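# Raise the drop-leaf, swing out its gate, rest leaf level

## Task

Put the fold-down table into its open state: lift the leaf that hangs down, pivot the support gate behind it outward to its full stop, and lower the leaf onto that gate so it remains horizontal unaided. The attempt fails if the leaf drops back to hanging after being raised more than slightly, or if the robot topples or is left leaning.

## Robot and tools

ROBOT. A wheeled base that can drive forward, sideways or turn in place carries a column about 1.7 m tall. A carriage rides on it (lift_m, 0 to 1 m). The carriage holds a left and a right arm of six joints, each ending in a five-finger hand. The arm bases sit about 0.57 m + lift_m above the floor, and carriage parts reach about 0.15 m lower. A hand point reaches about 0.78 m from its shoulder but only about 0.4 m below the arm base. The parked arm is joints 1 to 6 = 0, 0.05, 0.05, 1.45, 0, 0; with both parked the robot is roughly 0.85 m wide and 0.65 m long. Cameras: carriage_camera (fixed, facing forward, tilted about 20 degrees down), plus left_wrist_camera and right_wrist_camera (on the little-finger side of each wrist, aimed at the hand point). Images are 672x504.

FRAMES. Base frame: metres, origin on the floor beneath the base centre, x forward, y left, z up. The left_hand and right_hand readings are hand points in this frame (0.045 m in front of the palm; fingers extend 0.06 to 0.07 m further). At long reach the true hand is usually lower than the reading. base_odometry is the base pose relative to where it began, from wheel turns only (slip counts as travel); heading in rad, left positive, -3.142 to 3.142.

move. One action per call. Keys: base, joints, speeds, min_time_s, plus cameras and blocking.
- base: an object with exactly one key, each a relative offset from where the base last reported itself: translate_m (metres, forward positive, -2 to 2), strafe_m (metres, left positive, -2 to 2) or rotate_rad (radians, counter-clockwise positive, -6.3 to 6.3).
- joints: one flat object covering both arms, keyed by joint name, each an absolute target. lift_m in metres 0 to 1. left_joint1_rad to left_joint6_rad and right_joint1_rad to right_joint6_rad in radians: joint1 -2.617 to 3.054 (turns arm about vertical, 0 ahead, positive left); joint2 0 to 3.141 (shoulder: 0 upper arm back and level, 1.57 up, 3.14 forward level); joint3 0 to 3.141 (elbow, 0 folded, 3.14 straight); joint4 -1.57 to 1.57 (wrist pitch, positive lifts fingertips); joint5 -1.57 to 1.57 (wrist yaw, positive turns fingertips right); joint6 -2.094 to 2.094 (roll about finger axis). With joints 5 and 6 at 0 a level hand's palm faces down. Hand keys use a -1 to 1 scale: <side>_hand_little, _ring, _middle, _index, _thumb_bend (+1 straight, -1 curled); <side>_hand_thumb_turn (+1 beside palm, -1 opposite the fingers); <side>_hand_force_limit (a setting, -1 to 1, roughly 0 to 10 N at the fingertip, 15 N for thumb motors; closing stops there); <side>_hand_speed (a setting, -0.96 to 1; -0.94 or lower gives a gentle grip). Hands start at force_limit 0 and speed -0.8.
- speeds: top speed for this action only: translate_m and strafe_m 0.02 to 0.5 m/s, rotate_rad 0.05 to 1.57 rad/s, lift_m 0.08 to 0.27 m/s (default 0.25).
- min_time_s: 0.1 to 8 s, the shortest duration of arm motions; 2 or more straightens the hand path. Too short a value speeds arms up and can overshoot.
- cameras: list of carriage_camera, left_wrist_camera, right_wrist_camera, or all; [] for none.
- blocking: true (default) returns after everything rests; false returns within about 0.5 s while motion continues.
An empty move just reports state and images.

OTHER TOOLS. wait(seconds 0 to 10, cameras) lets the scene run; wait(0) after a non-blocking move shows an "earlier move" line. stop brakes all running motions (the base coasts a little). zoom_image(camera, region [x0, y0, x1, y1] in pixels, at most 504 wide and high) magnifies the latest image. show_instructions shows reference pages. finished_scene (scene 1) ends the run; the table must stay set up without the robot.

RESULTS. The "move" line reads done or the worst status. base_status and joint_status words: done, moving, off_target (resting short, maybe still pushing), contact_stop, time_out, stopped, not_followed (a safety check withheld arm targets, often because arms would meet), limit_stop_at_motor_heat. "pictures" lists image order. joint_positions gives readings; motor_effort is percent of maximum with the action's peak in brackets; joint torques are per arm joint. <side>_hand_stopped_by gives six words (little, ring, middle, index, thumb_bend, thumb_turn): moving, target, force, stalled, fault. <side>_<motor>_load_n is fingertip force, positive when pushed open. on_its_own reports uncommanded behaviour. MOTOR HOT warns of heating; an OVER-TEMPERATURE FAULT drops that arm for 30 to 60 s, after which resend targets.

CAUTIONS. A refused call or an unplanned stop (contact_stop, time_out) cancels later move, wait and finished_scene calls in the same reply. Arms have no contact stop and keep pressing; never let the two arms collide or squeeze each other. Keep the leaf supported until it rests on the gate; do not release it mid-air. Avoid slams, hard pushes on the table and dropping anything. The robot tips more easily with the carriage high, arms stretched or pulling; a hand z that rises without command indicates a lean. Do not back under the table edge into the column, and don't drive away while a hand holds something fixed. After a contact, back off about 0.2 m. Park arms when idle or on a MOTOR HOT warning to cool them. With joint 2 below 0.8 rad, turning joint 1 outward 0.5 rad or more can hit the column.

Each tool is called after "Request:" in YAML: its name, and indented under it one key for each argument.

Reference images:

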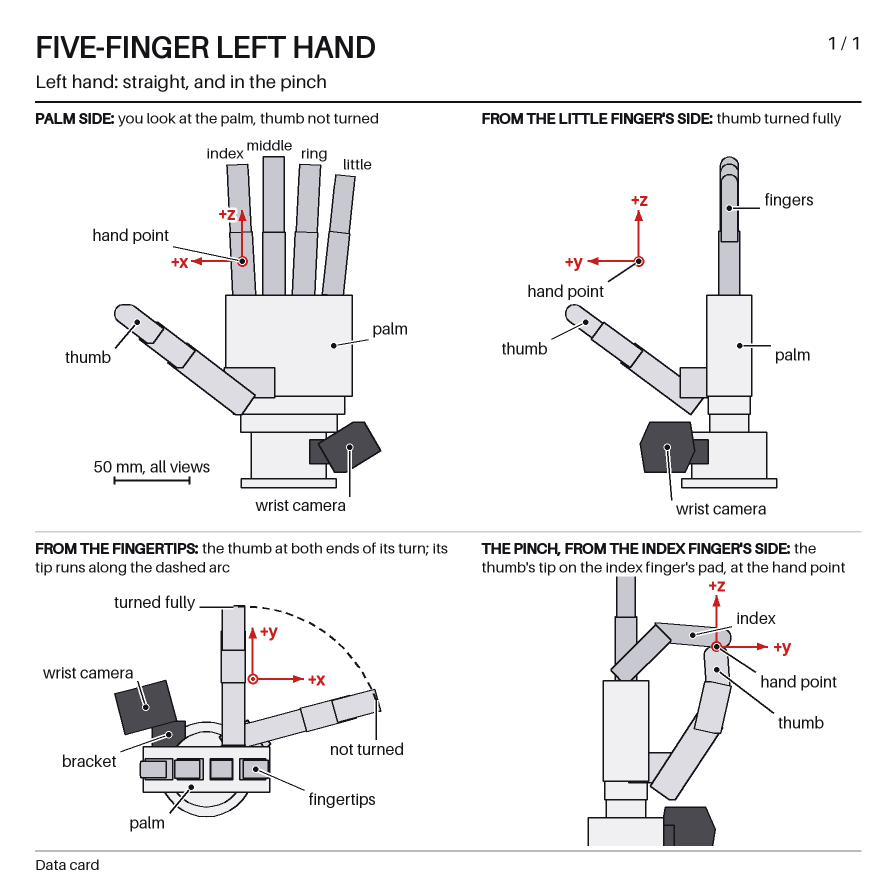

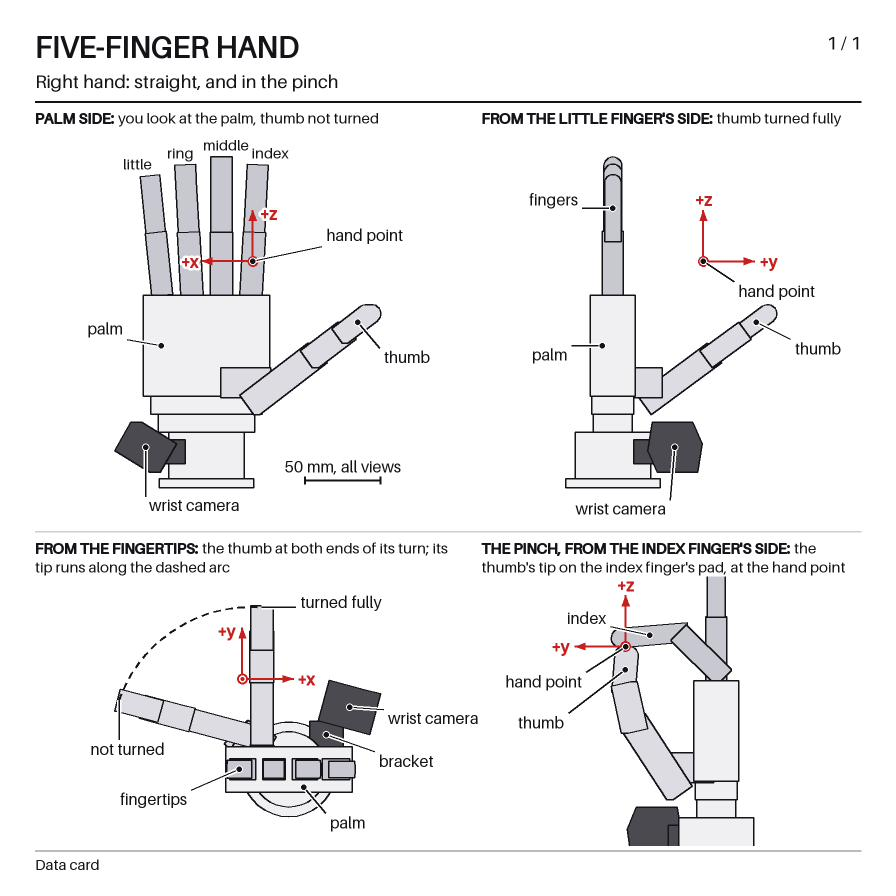

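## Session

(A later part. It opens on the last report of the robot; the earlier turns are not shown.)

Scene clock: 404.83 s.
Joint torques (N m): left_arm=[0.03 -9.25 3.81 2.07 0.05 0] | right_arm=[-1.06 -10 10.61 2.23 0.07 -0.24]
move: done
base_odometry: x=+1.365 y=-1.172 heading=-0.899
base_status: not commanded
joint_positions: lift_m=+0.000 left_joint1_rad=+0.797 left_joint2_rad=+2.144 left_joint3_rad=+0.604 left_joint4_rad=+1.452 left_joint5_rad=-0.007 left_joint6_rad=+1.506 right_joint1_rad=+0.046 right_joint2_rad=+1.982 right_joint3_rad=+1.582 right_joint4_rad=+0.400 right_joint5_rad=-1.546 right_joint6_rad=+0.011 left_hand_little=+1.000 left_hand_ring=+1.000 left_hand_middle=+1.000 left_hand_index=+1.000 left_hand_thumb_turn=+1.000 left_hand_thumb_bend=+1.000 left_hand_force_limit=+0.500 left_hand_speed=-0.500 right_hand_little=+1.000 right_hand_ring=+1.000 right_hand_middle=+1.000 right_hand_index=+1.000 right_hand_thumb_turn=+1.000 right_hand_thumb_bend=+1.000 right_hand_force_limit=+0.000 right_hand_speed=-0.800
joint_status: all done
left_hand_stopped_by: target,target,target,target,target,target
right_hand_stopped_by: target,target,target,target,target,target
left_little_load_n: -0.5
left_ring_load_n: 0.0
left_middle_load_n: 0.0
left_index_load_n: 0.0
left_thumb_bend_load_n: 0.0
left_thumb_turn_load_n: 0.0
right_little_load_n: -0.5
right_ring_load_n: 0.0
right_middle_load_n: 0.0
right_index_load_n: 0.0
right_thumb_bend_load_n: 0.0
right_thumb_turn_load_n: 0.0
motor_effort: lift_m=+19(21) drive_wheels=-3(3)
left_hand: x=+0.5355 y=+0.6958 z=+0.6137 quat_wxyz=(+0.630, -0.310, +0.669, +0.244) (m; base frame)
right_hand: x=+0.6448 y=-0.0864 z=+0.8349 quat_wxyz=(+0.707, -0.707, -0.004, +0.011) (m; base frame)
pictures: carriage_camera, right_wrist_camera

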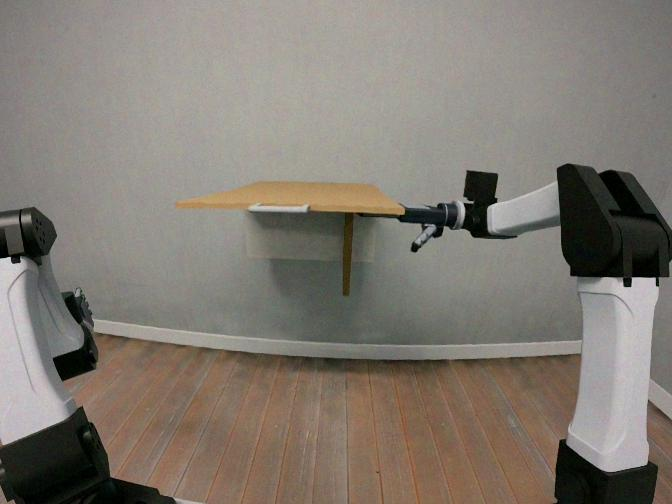

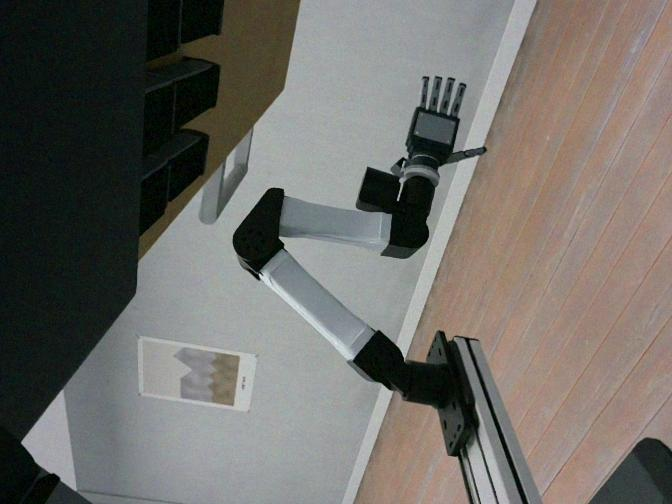

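Request:
move:
  joints: {"right_joint2_rad": 2.0, "right_joint4_rad": 0.49}
  min_time_s: 1
  cameras: ["right_wrist_camera"]

Request:
move:
  joints: {"right_joint2_rad": 2.03, "right_joint4_rad": 0.515}
  min_time_s: 1
  cameras: ["carriage_camera", "right_wrist_camera"]

Scene clock: 407.20 s.
Joint torques (N m): left_arm=[0.05 -9.26 3.81 2.07 0.05 0] | right_arm=[-0.92 -8.94 10.58 2.14 0.07 -0.22]
move: off_target
base_odometry: x=+1.365 y=-1.172 heading=-0.899
base_status: not commanded
joint_positions: lift_m=+0.000 left_joint1_rad=+0.797 left_joint2_rad=+2.144 left_joint3_rad=+0.604 left_joint4_rad=+1.452 left_joint5_rad=-0.007 left_joint6_rad=+1.506 right_joint1_rad=+0.046 right_joint2_rad=+2.000 right_joint3_rad=+1.582 right_joint4_rad=+0.434 right_joint5_rad=-1.546 right_joint6_rad=+0.011 left_hand_little=+1.000 left_hand_ring=+1.000 left_hand_middle=+1.000 left_hand_index=+1.000 left_hand_thumb_turn=+1.000 left_hand_thumb_bend=+1.000 left_hand_force_limit=+0.500 left_hand_speed=-0.500 right_hand_little=+1.000 right_hand_ring=+1.000 right_hand_middle=+1.000 right_hand_index=+1.000 right_hand_thumb_turn=+1.000 right_hand_thumb_bend=+1.000 right_hand_force_limit=+0.000 right_hand_speed=-0.800
joint_status: right_joint4_rad off_target (ended at +0.434, target +0.490); the others done
left_hand_stopped_by: target,target,target,target,target,target
right_hand_stopped_by: target,target,target,target,target,target
left_little_load_n: 0.0
left_ring_load_n: 0.0
left_middle_load_n: 0.0
left_index_load_n: 0.0
left_thumb_bend_load_n: 0.0
left_thumb_turn_load_n: 0.0
right_little_load_n: -0.5
right_ring_load_n: 0.0
right_middle_load_n: 0.0
right_index_load_n: -0.5
right_thumb_bend_load_n: 0.0
right_thumb_turn_load_n: 0.0
motor_effort: lift_m=+19(19) drive_wheels=-3(3)
left_hand: x=+0.5355 y=+0.6958 z=+0.6137 quat_wxyz=(+0.630, -0.310, +0.669, +0.244) (m; base frame)
right_hand: x=+0.6492 y=-0.0862 z=+0.8293 quat_wxyz=(+0.707, -0.707, -0.010, +0.006) (m; base frame)
pictures: right_wrist_camera

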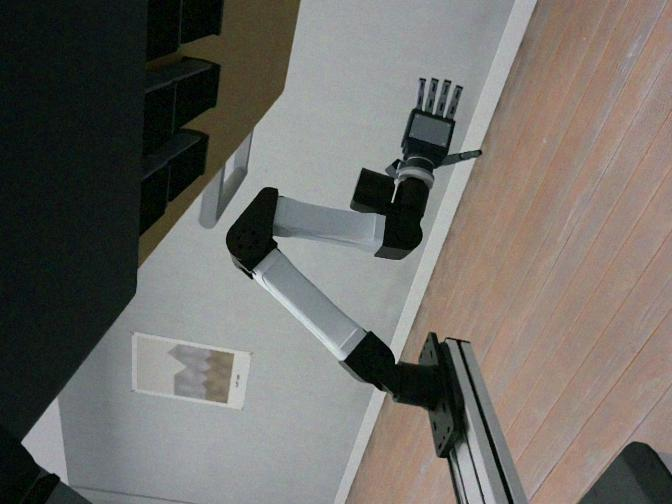

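Scene clock: 408.50 s.
Joint torques (N m): left_arm=[0.03 -9.28 3.81 2.07 0.06 0] | right_arm=[-0.84 -9.05 10.39 1.95 0.05 -0.11]
move: done
base_odometry: x=+1.365 y=-1.172 heading=-0.899
base_status: not commanded
joint_positions: lift_m=+0.000 left_joint1_rad=+0.797 left_joint2_rad=+2.144 left_joint3_rad=+0.604 left_joint4_rad=+1.452 left_joint5_rad=-0.007 left_joint6_rad=+1.506 right_joint1_rad=+0.046 right_joint2_rad=+2.028 right_joint3_rad=+1.582 right_joint4_rad=+0.478 right_joint5_rad=-1.546 right_joint6_rad=+0.000 left_hand_little=+1.000 left_hand_ring=+1.000 left_hand_middle=+1.000 left_hand_index=+1.000 left_hand_thumb_turn=+1.000 left_hand_thumb_bend=+1.000 left_hand_force_limit=+0.500 left_hand_speed=-0.500 right_hand_little=+1.000 right_hand_ring=+1.000 right_hand_middle=+1.000 right_hand_index=+1.000 right_hand_thumb_turn=+1.000 right_hand_thumb_bend=+1.000 right_hand_force_limit=+0.000 right_hand_speed=-0.800
joint_status: all done
left_hand_stopped_by: target,target,target,target,target,target
right_hand_stopped_by: target,target,target,target,target,target
left_little_load_n: 0.0
left_ring_load_n: 0.0
left_middle_load_n: 0.0
left_index_load_n: 0.0
left_thumb_bend_load_n: 0.0
left_thumb_turn_load_n: 0.0
right_little_load_n: 0.0
right_ring_load_n: -0.5
right_middle_load_n: 0.0
right_index_load_n: -0.5
right_thumb_bend_load_n: 0.0
right_thumb_turn_load_n: -0.5
motor_effort: lift_m=+19(19) drive_wheels=-3(3)
left_hand: x=+0.5355 y=+0.6958 z=+0.6137 quat_wxyz=(+0.630, -0.310, +0.669, +0.244) (m; base frame)
right_hand: x=+0.6561 y=-0.0859 z=+0.8197 quat_wxyz=(+0.707, -0.707, -0.019, -0.004) (m; base frame)
pictures: carriage_camera, right_wrist_camera

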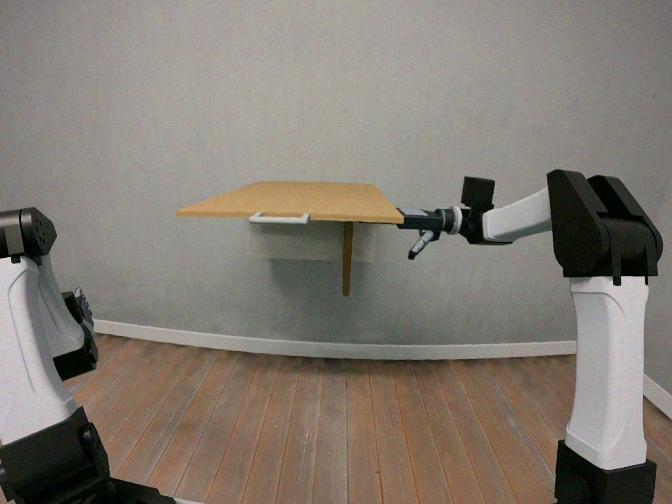

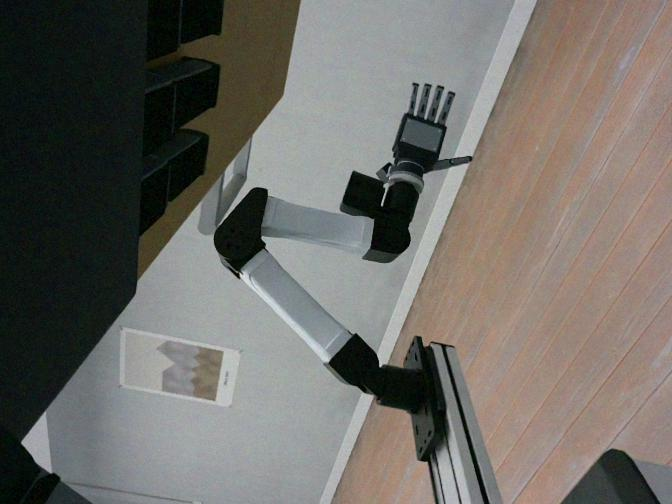

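Request:
move:
  joints: {"right_joint2_rad": 1.994, "right_joint3_rad": 1.525, "right_joint4_rad": 0.58}
  min_time_s: 1.5
  cameras: ["carriage_camera", "right_wrist_camera"]

Request:
zoom_image:
  camera: "carriage_camera"
  region: [230, 170, 450, 310]

Scene clock: 411.30 s.
Joint torques (N m): left_arm=[0.05 -9.26 3.79 2.07 0.05 0] | right_arm=[-1.11 -11.66 5.53 1.86 0.01 -0.09]
move: done
base_odometry: x=+1.365 y=-1.172 heading=-0.899
base_status: not commanded
joint_positions: lift_m=+0.000 left_joint1_rad=+0.797 left_joint2_rad=+2.144 left_joint3_rad=+0.604 left_joint4_rad=+1.452 left_joint5_rad=-0.007 left_joint6_rad=+1.506 right_joint1_rad=+0.046 right_joint2_rad=+2.028 right_joint3_rad=+1.538 right_joint4_rad=+0.552 right_joint5_rad=-1.534 right_joint6_rad=-0.004 left_hand_little=+1.000 left_hand_ring=+1.000 left_hand_middle=+1.000 left_hand_index=+1.000 left_hand_thumb_turn=+1.000 left_hand_thumb_bend=+1.000 left_hand_force_limit=+0.500 left_hand_speed=-0.500 right_hand_little=+1.000 right_hand_ring=+1.000 right_hand_middle=+1.000 right_hand_index=+1.000 right_hand_thumb_turn=+1.000 right_hand_thumb_bend=+1.000 right_hand_force_limit=+0.000 right_hand_speed=-0.800
joint_status: all done
left_hand_stopped_by: target,target,target,target,target,target
right_hand_stopped_by: target,target,target,target,target,target
left_little_load_n: 0.0
left_ring_load_n: 0.0
left_middle_load_n: 0.0
left_index_load_n: 0.0
left_thumb_bend_load_n: 0.0
left_thumb_turn_load_n: 0.0
right_little_load_n: -0.5
right_ring_load_n: 0.0
right_middle_load_n: 0.0
right_index_load_n: -0.5
right_thumb_bend_load_n: -0.5
right_thumb_turn_load_n: 0.0
motor_effort: lift_m=+19(19) drive_wheels=-3(3)
left_hand: x=+0.5355 y=+0.6958 z=+0.6137 quat_wxyz=(+0.630, -0.310, +0.669, +0.244) (m; base frame)
right_hand: x=+0.6578 y=-0.0856 z=+0.8103 quat_wxyz=(+0.708, -0.706, -0.026, -0.020) (m; base frame)
pictures: carriage_camera, right_wrist_camera

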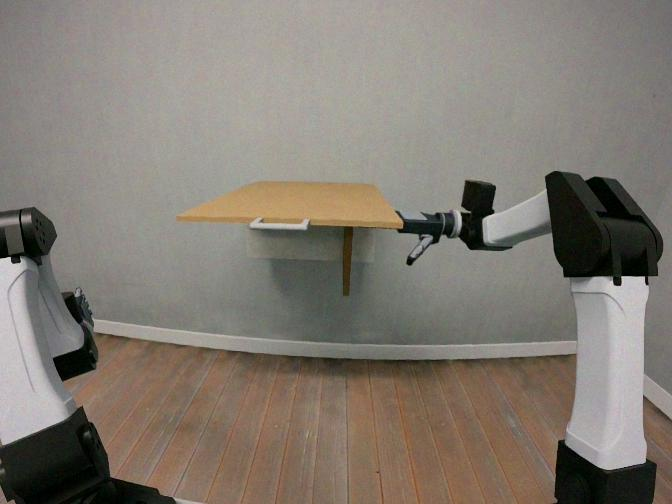

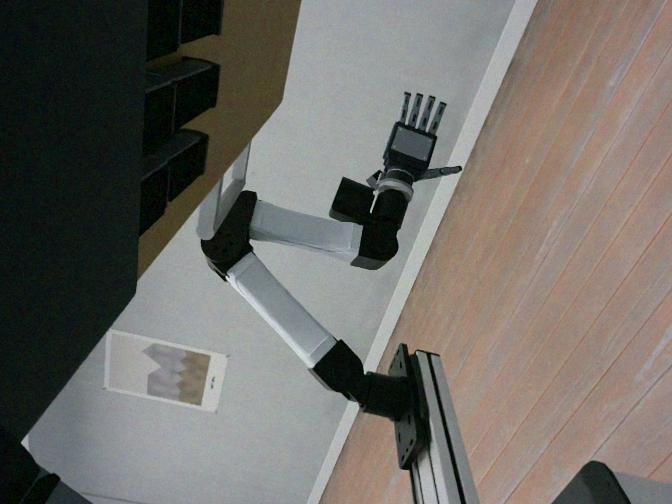

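Scaled by 2.291 from the camera's 672x504 image, which has a finer 960x720 frame.

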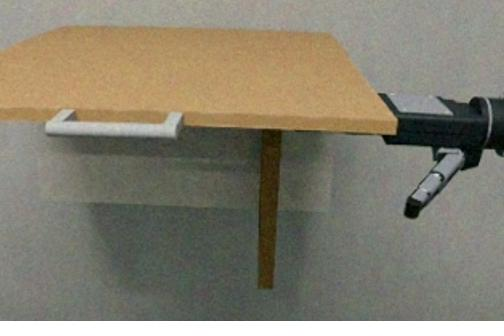

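Request:
move:
  joints: {"right_joint2_rad": 2.0, "right_joint3_rad": 1.48, "right_joint4_rad": 0.61}
  min_time_s: 1.5
  cameras: ["carriage_camera", "right_wrist_camera"]

Request:
zoom_image:
  camera: "carriage_camera"
  region: [230, 170, 450, 310]

Scene clock: 414.30 s.
Joint torques (N m): left_arm=[0.05 -9.28 3.81 2.07 0.05 0] | right_arm=[-0.79 -10.91 4.82 1.64 -0.03 -0.04]
move: done
base_odometry: x=+1.365 y=-1.172 heading=-0.899
base_status: not commanded
joint_positions: lift_m=+0.000 left_joint1_rad=+0.797 left_joint2_rad=+2.144 left_joint3_rad=+0.604 left_joint4_rad=+1.452 left_joint5_rad=-0.007 left_joint6_rad=+1.506 right_joint1_rad=+0.046 right_joint2_rad=+2.028 right_joint3_rad=+1.497 right_joint4_rad=+0.600 right_joint5_rad=-1.534 right_joint6_rad=-0.004 left_hand_little=+1.000 left_hand_ring=+1.000 left_hand_middle=+1.000 left_hand_index=+1.000 left_hand_thumb_turn=+1.000 left_hand_thumb_bend=+1.000 left_hand_force_limit=+0.500 left_hand_speed=-0.500 right_hand_little=+1.000 right_hand_ring=+1.000 right_hand_middle=+1.000 right_hand_index=+1.000 right_hand_thumb_turn=+1.000 right_hand_thumb_bend=+1.000 right_hand_force_limit=+0.000 right_hand_speed=-0.800
joint_status: all done
left_hand_stopped_by: target,target,target,target,target,target
right_hand_stopped_by: target,target,target,target,target,target
left_little_load_n: 0.0
left_ring_load_n: 0.0
left_middle_load_n: 0.5
left_index_load_n: 0.0
left_thumb_bend_load_n: 0.0
left_thumb_turn_load_n: 0.0
right_little_load_n: 0.0
right_ring_load_n: 0.0
right_middle_load_n: 0.0
right_index_load_n: 0.0
right_thumb_bend_load_n: 0.0
right_thumb_turn_load_n: -0.5
motor_effort: lift_m=+19(19) drive_wheels=-3(3)
left_hand: x=+0.5355 y=+0.6958 z=+0.6137 quat_wxyz=(+0.630, -0.310, +0.669, +0.244) (m; base frame)
right_hand: x=+0.6556 y=-0.0857 z=+0.8009 quat_wxyz=(+0.708, -0.706, -0.029, -0.023) (m; base frame)
pictures: carriage_camera, right_wrist_camera

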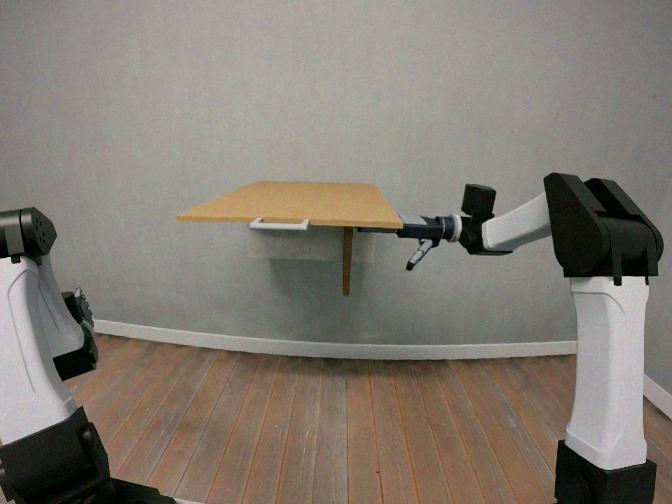

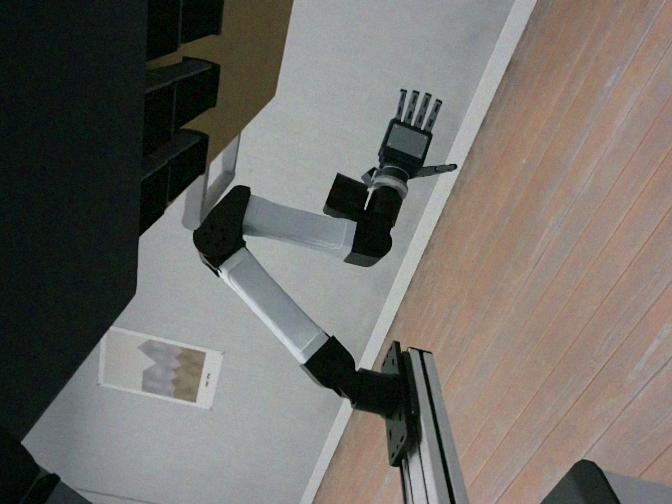

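Scaled by 2.291 from the camera's 672x504 image, which has a finer 960x720 frame.

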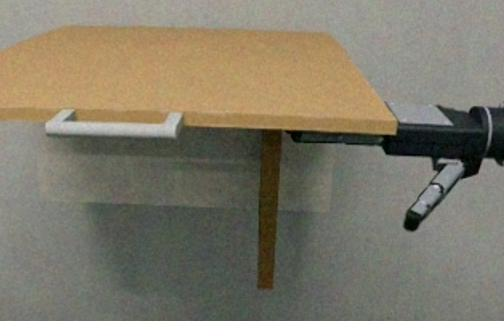

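Request:
move:
  joints: {"right_joint2_rad": 2.03, "right_joint3_rad": 1.44, "right_joint4_rad": 0.68}
  min_time_s: 1.5

Request:
move:
  base: {"strafe_m": -0.2}
  speeds: {"strafe_m": 0.12}
  cameras: ["carriage_camera", "right_wrist_camera"]

Request:
zoom_image:
  camera: "carriage_camera"
  region: [130, 150, 430, 310]

Scene clock: 417.13 s.
Joint torques (N m): left_arm=[0.03 -9.28 3.81 2.07 0.06 0] | right_arm=[-0.91 -9.03 4.67 1.63 -0.01 -0.1]
move: done
base_odometry: x=+1.365 y=-1.172 heading=-0.899
base_status: not commanded
joint_positions: lift_m=+0.000 left_joint1_rad=+0.797 left_joint2_rad=+2.144 left_joint3_rad=+0.604 left_joint4_rad=+1.452 left_joint5_rad=-0.007 left_joint6_rad=+1.506 right_joint1_rad=+0.046 right_joint2_rad=+2.028 right_joint3_rad=+1.457 right_joint4_rad=+0.670 right_joint5_rad=-1.534 right_joint6_rad=-0.004 left_hand_little=+1.000 left_hand_ring=+1.000 left_hand_middle=+1.000 left_hand_index=+1.000 left_hand_thumb_turn=+1.000 left_hand_thumb_bend=+1.000 left_hand_force_limit=+0.500 left_hand_speed=-0.500 right_hand_little=+1.000 right_hand_ring=+1.000 right_hand_middle=+1.000 right_hand_index=+1.000 right_hand_thumb_turn=+1.000 right_hand_thumb_bend=+1.000 right_hand_force_limit=+0.000 right_hand_speed=-0.800
joint_status: all done
left_hand_stopped_by: target,target,target,target,target,target
right_hand_stopped_by: target,target,target,target,target,target
left_little_load_n: 0.0
left_ring_load_n: 0.0
left_middle_load_n: 0.0
left_index_load_n: 0.0
left_thumb_bend_load_n: 0.0
left_thumb_turn_load_n: 0.0
right_little_load_n: 0.0
right_ring_load_n: 0.0
right_middle_load_n: 0.0
right_index_load_n: 0.0
right_thumb_bend_load_n: 0.0
right_thumb_turn_load_n: -0.5
motor_effort: lift_m=+19(19) drive_wheels=-3(3)
left_hand: x=+0.5355 y=+0.6958 z=+0.6137 quat_wxyz=(+0.630, -0.310, +0.669, +0.244) (m; base frame)
right_hand: x=+0.6542 y=-0.0857 z=+0.7929 quat_wxyz=(+0.708, -0.705, -0.040, -0.033) (m; base frame)
pictures: none

Scene clock: 419.57 s.
Joint torques (N m): left_arm=[-0.05 -9.26 3.79 2.06 0.04 0] | right_arm=[-0.76 -8.88 4.77 1.65 0.02 -0.05]
move: done
base_odometry: x=+1.208 y=-1.296 heading=-0.900
base_status: done
joint_positions: lift_m=+0.000 left_joint1_rad=+0.798 left_joint2_rad=+2.144 left_joint3_rad=+0.604 left_joint4_rad=+1.453 left_joint5_rad=-0.005 left_joint6_rad=+1.506 right_joint1_rad=+0.045 right_joint2_rad=+2.028 right_joint3_rad=+1.457 right_joint4_rad=+0.672 right_joint5_rad=-1.534 right_joint6_rad=-0.004 left_hand_little=+1.000 left_hand_ring=+1.000 left_hand_middle=+1.000 left_hand_index=+1.000 left_hand_thumb_turn=+1.000 left_hand_thumb_bend=+1.000 left_hand_force_limit=+0.500 left_hand_speed=-0.500 right_hand_little=+1.000 right_hand_ring=+1.000 right_hand_middle=+1.000 right_hand_index=+1.000 right_hand_thumb_turn=+1.000 right_hand_thumb_bend=+1.000 right_hand_force_limit=+0.000 right_hand_speed=-0.800
joint_status: not commanded
left_hand_stopped_by: target,target,target,target,target,target
right_hand_stopped_by: target,target,target,target,target,target
left_little_load_n: 0.0
left_ring_load_n: 0.0
left_middle_load_n: 0.0
left_index_load_n: 0.0
left_thumb_bend_load_n: 0.0
left_thumb_turn_load_n: 0.0
right_little_load_n: 0.0
right_ring_load_n: 0.0
right_middle_load_n: 0.0
right_index_load_n: 0.0
right_thumb_bend_load_n: 0.0
right_thumb_turn_load_n: 0.0
motor_effort: lift_m=+19(19) drive_wheels=-3(6)
left_hand: x=+0.5352 y=+0.6961 z=+0.6138 quat_wxyz=(+0.630, -0.310, +0.669, +0.244) (m; base frame)
right_hand: x=+0.6546 y=-0.0864 z=+0.7930 quat_wxyz=(+0.708, -0.705, -0.040, -0.034) (m; base frame)
pictures: carriage_camera, right_wrist_camera

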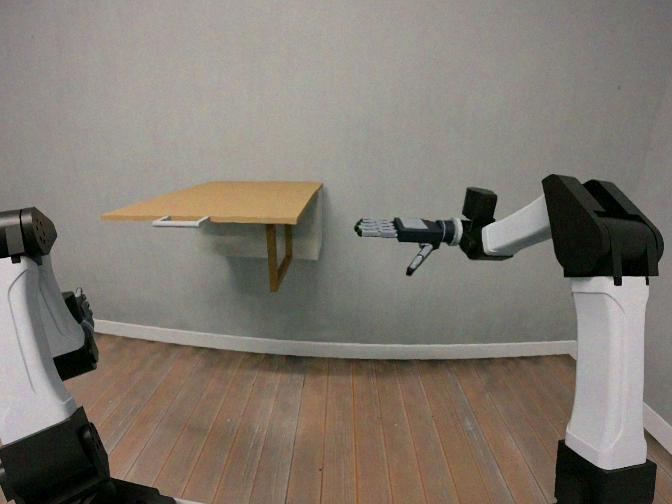

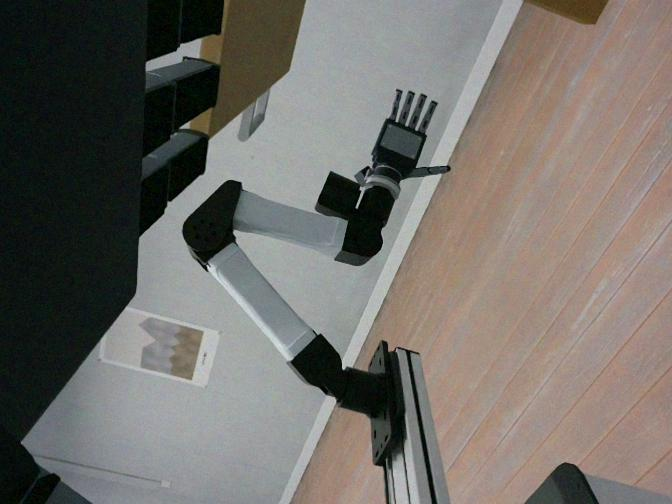

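Scaled by 1.680 from the camera's 672x504 image, which has a finer 960x720 frame.

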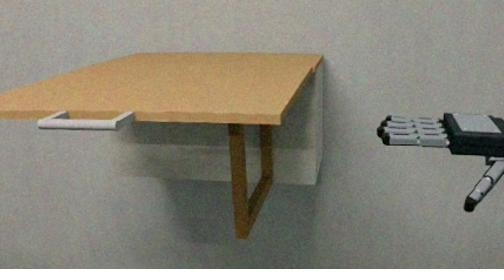

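Request:
move:
  base: {"translate_m": -0.2}
  speeds: {"translate_m": 0.1}
  cameras: ["all"]

Scene clock: 423.13 s.
Joint torques (N m): left_arm=[-0.13 -9.26 3.81 2.05 0.03 0] | right_arm=[-0.92 -9.01 4.82 1.62 -0.01 -0.08]
move: done
base_odometry: x=+1.084 y=-1.140 heading=-0.900
base_status: done
joint_positions: lift_m=+0.000 left_joint1_rad=+0.799 left_joint2_rad=+2.144 left_joint3_rad=+0.604 left_joint4_rad=+1.453 left_joint5_rad=-0.004 left_joint6_rad=+1.506 right_joint1_rad=+0.045 right_joint2_rad=+2.028 right_joint3_rad=+1.457 right_joint4_rad=+0.675 right_joint5_rad=-1.534 right_joint6_rad=-0.004 left_hand_little=+1.000 left_hand_ring=+1.000 left_hand_middle=+1.000 left_hand_index=+1.000 left_hand_thumb_turn=+1.000 left_hand_thumb_bend=+1.000 left_hand_force_limit=+0.500 left_hand_speed=-0.500 right_hand_little=+1.000 right_hand_ring=+1.000 right_hand_middle=+1.000 right_hand_index=+1.000 right_hand_thumb_turn=+1.000 right_hand_thumb_bend=+1.000 right_hand_force_limit=+0.000 right_hand_speed=-0.800
joint_status: not commanded
left_hand_stopped_by: target,target,target,target,target,target
right_hand_stopped_by: target,target,target,target,target,target
left_little_load_n: 0.0
left_ring_load_n: 0.0
left_middle_load_n: 0.0
left_index_load_n: 0.0
left_thumb_bend_load_n: 0.0
left_thumb_turn_load_n: 0.0
right_little_load_n: 0.0
right_ring_load_n: 0.0
right_middle_load_n: 0.0
right_index_load_n: 0.0
right_thumb_bend_load_n: 0.0
right_thumb_turn_load_n: -0.5
motor_effort: lift_m=+19(19) drive_wheels=-3(6)
left_hand: x=+0.5351 y=+0.6962 z=+0.6138 quat_wxyz=(+0.630, -0.310, +0.669, +0.244) (m; base frame)
right_hand: x=+0.6548 y=-0.0864 z=+0.7932 quat_wxyz=(+0.708, -0.705, -0.041, -0.036) (m; base frame)
pictures: carriage_camera, left_wrist_camera, right_wrist_camera

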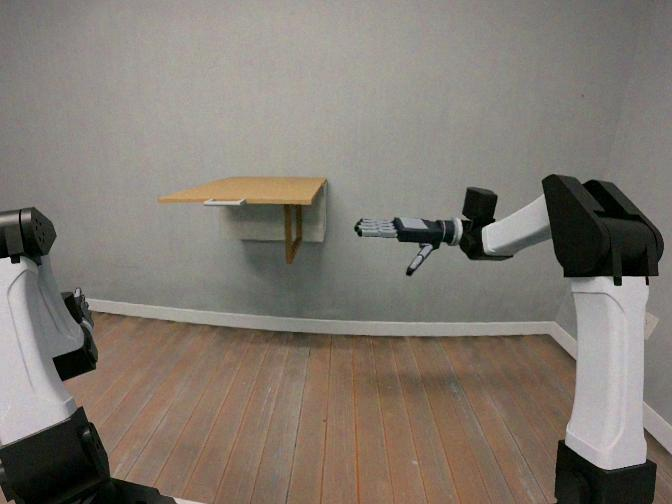

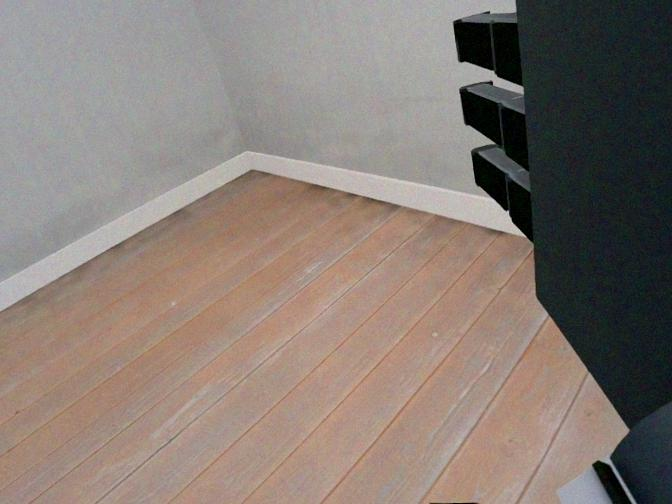

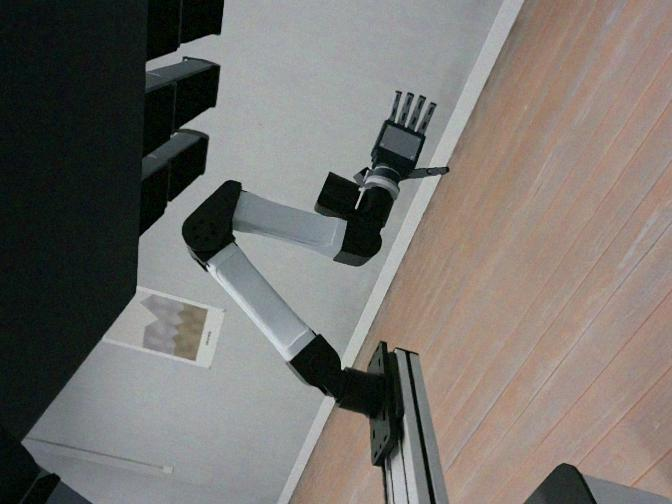

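Request:
zoom_image:
  camera: "carriage_camera"
  region: [130, 140, 360, 300]

Scaled by 2.191 from the camera's 672x504 image, which has a finer 960x720 frame.

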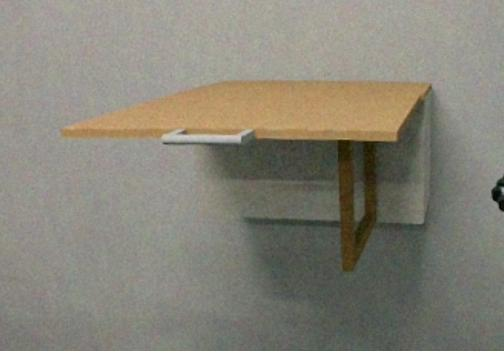

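Request:
finished_scene:

The scene is finished: the task was done.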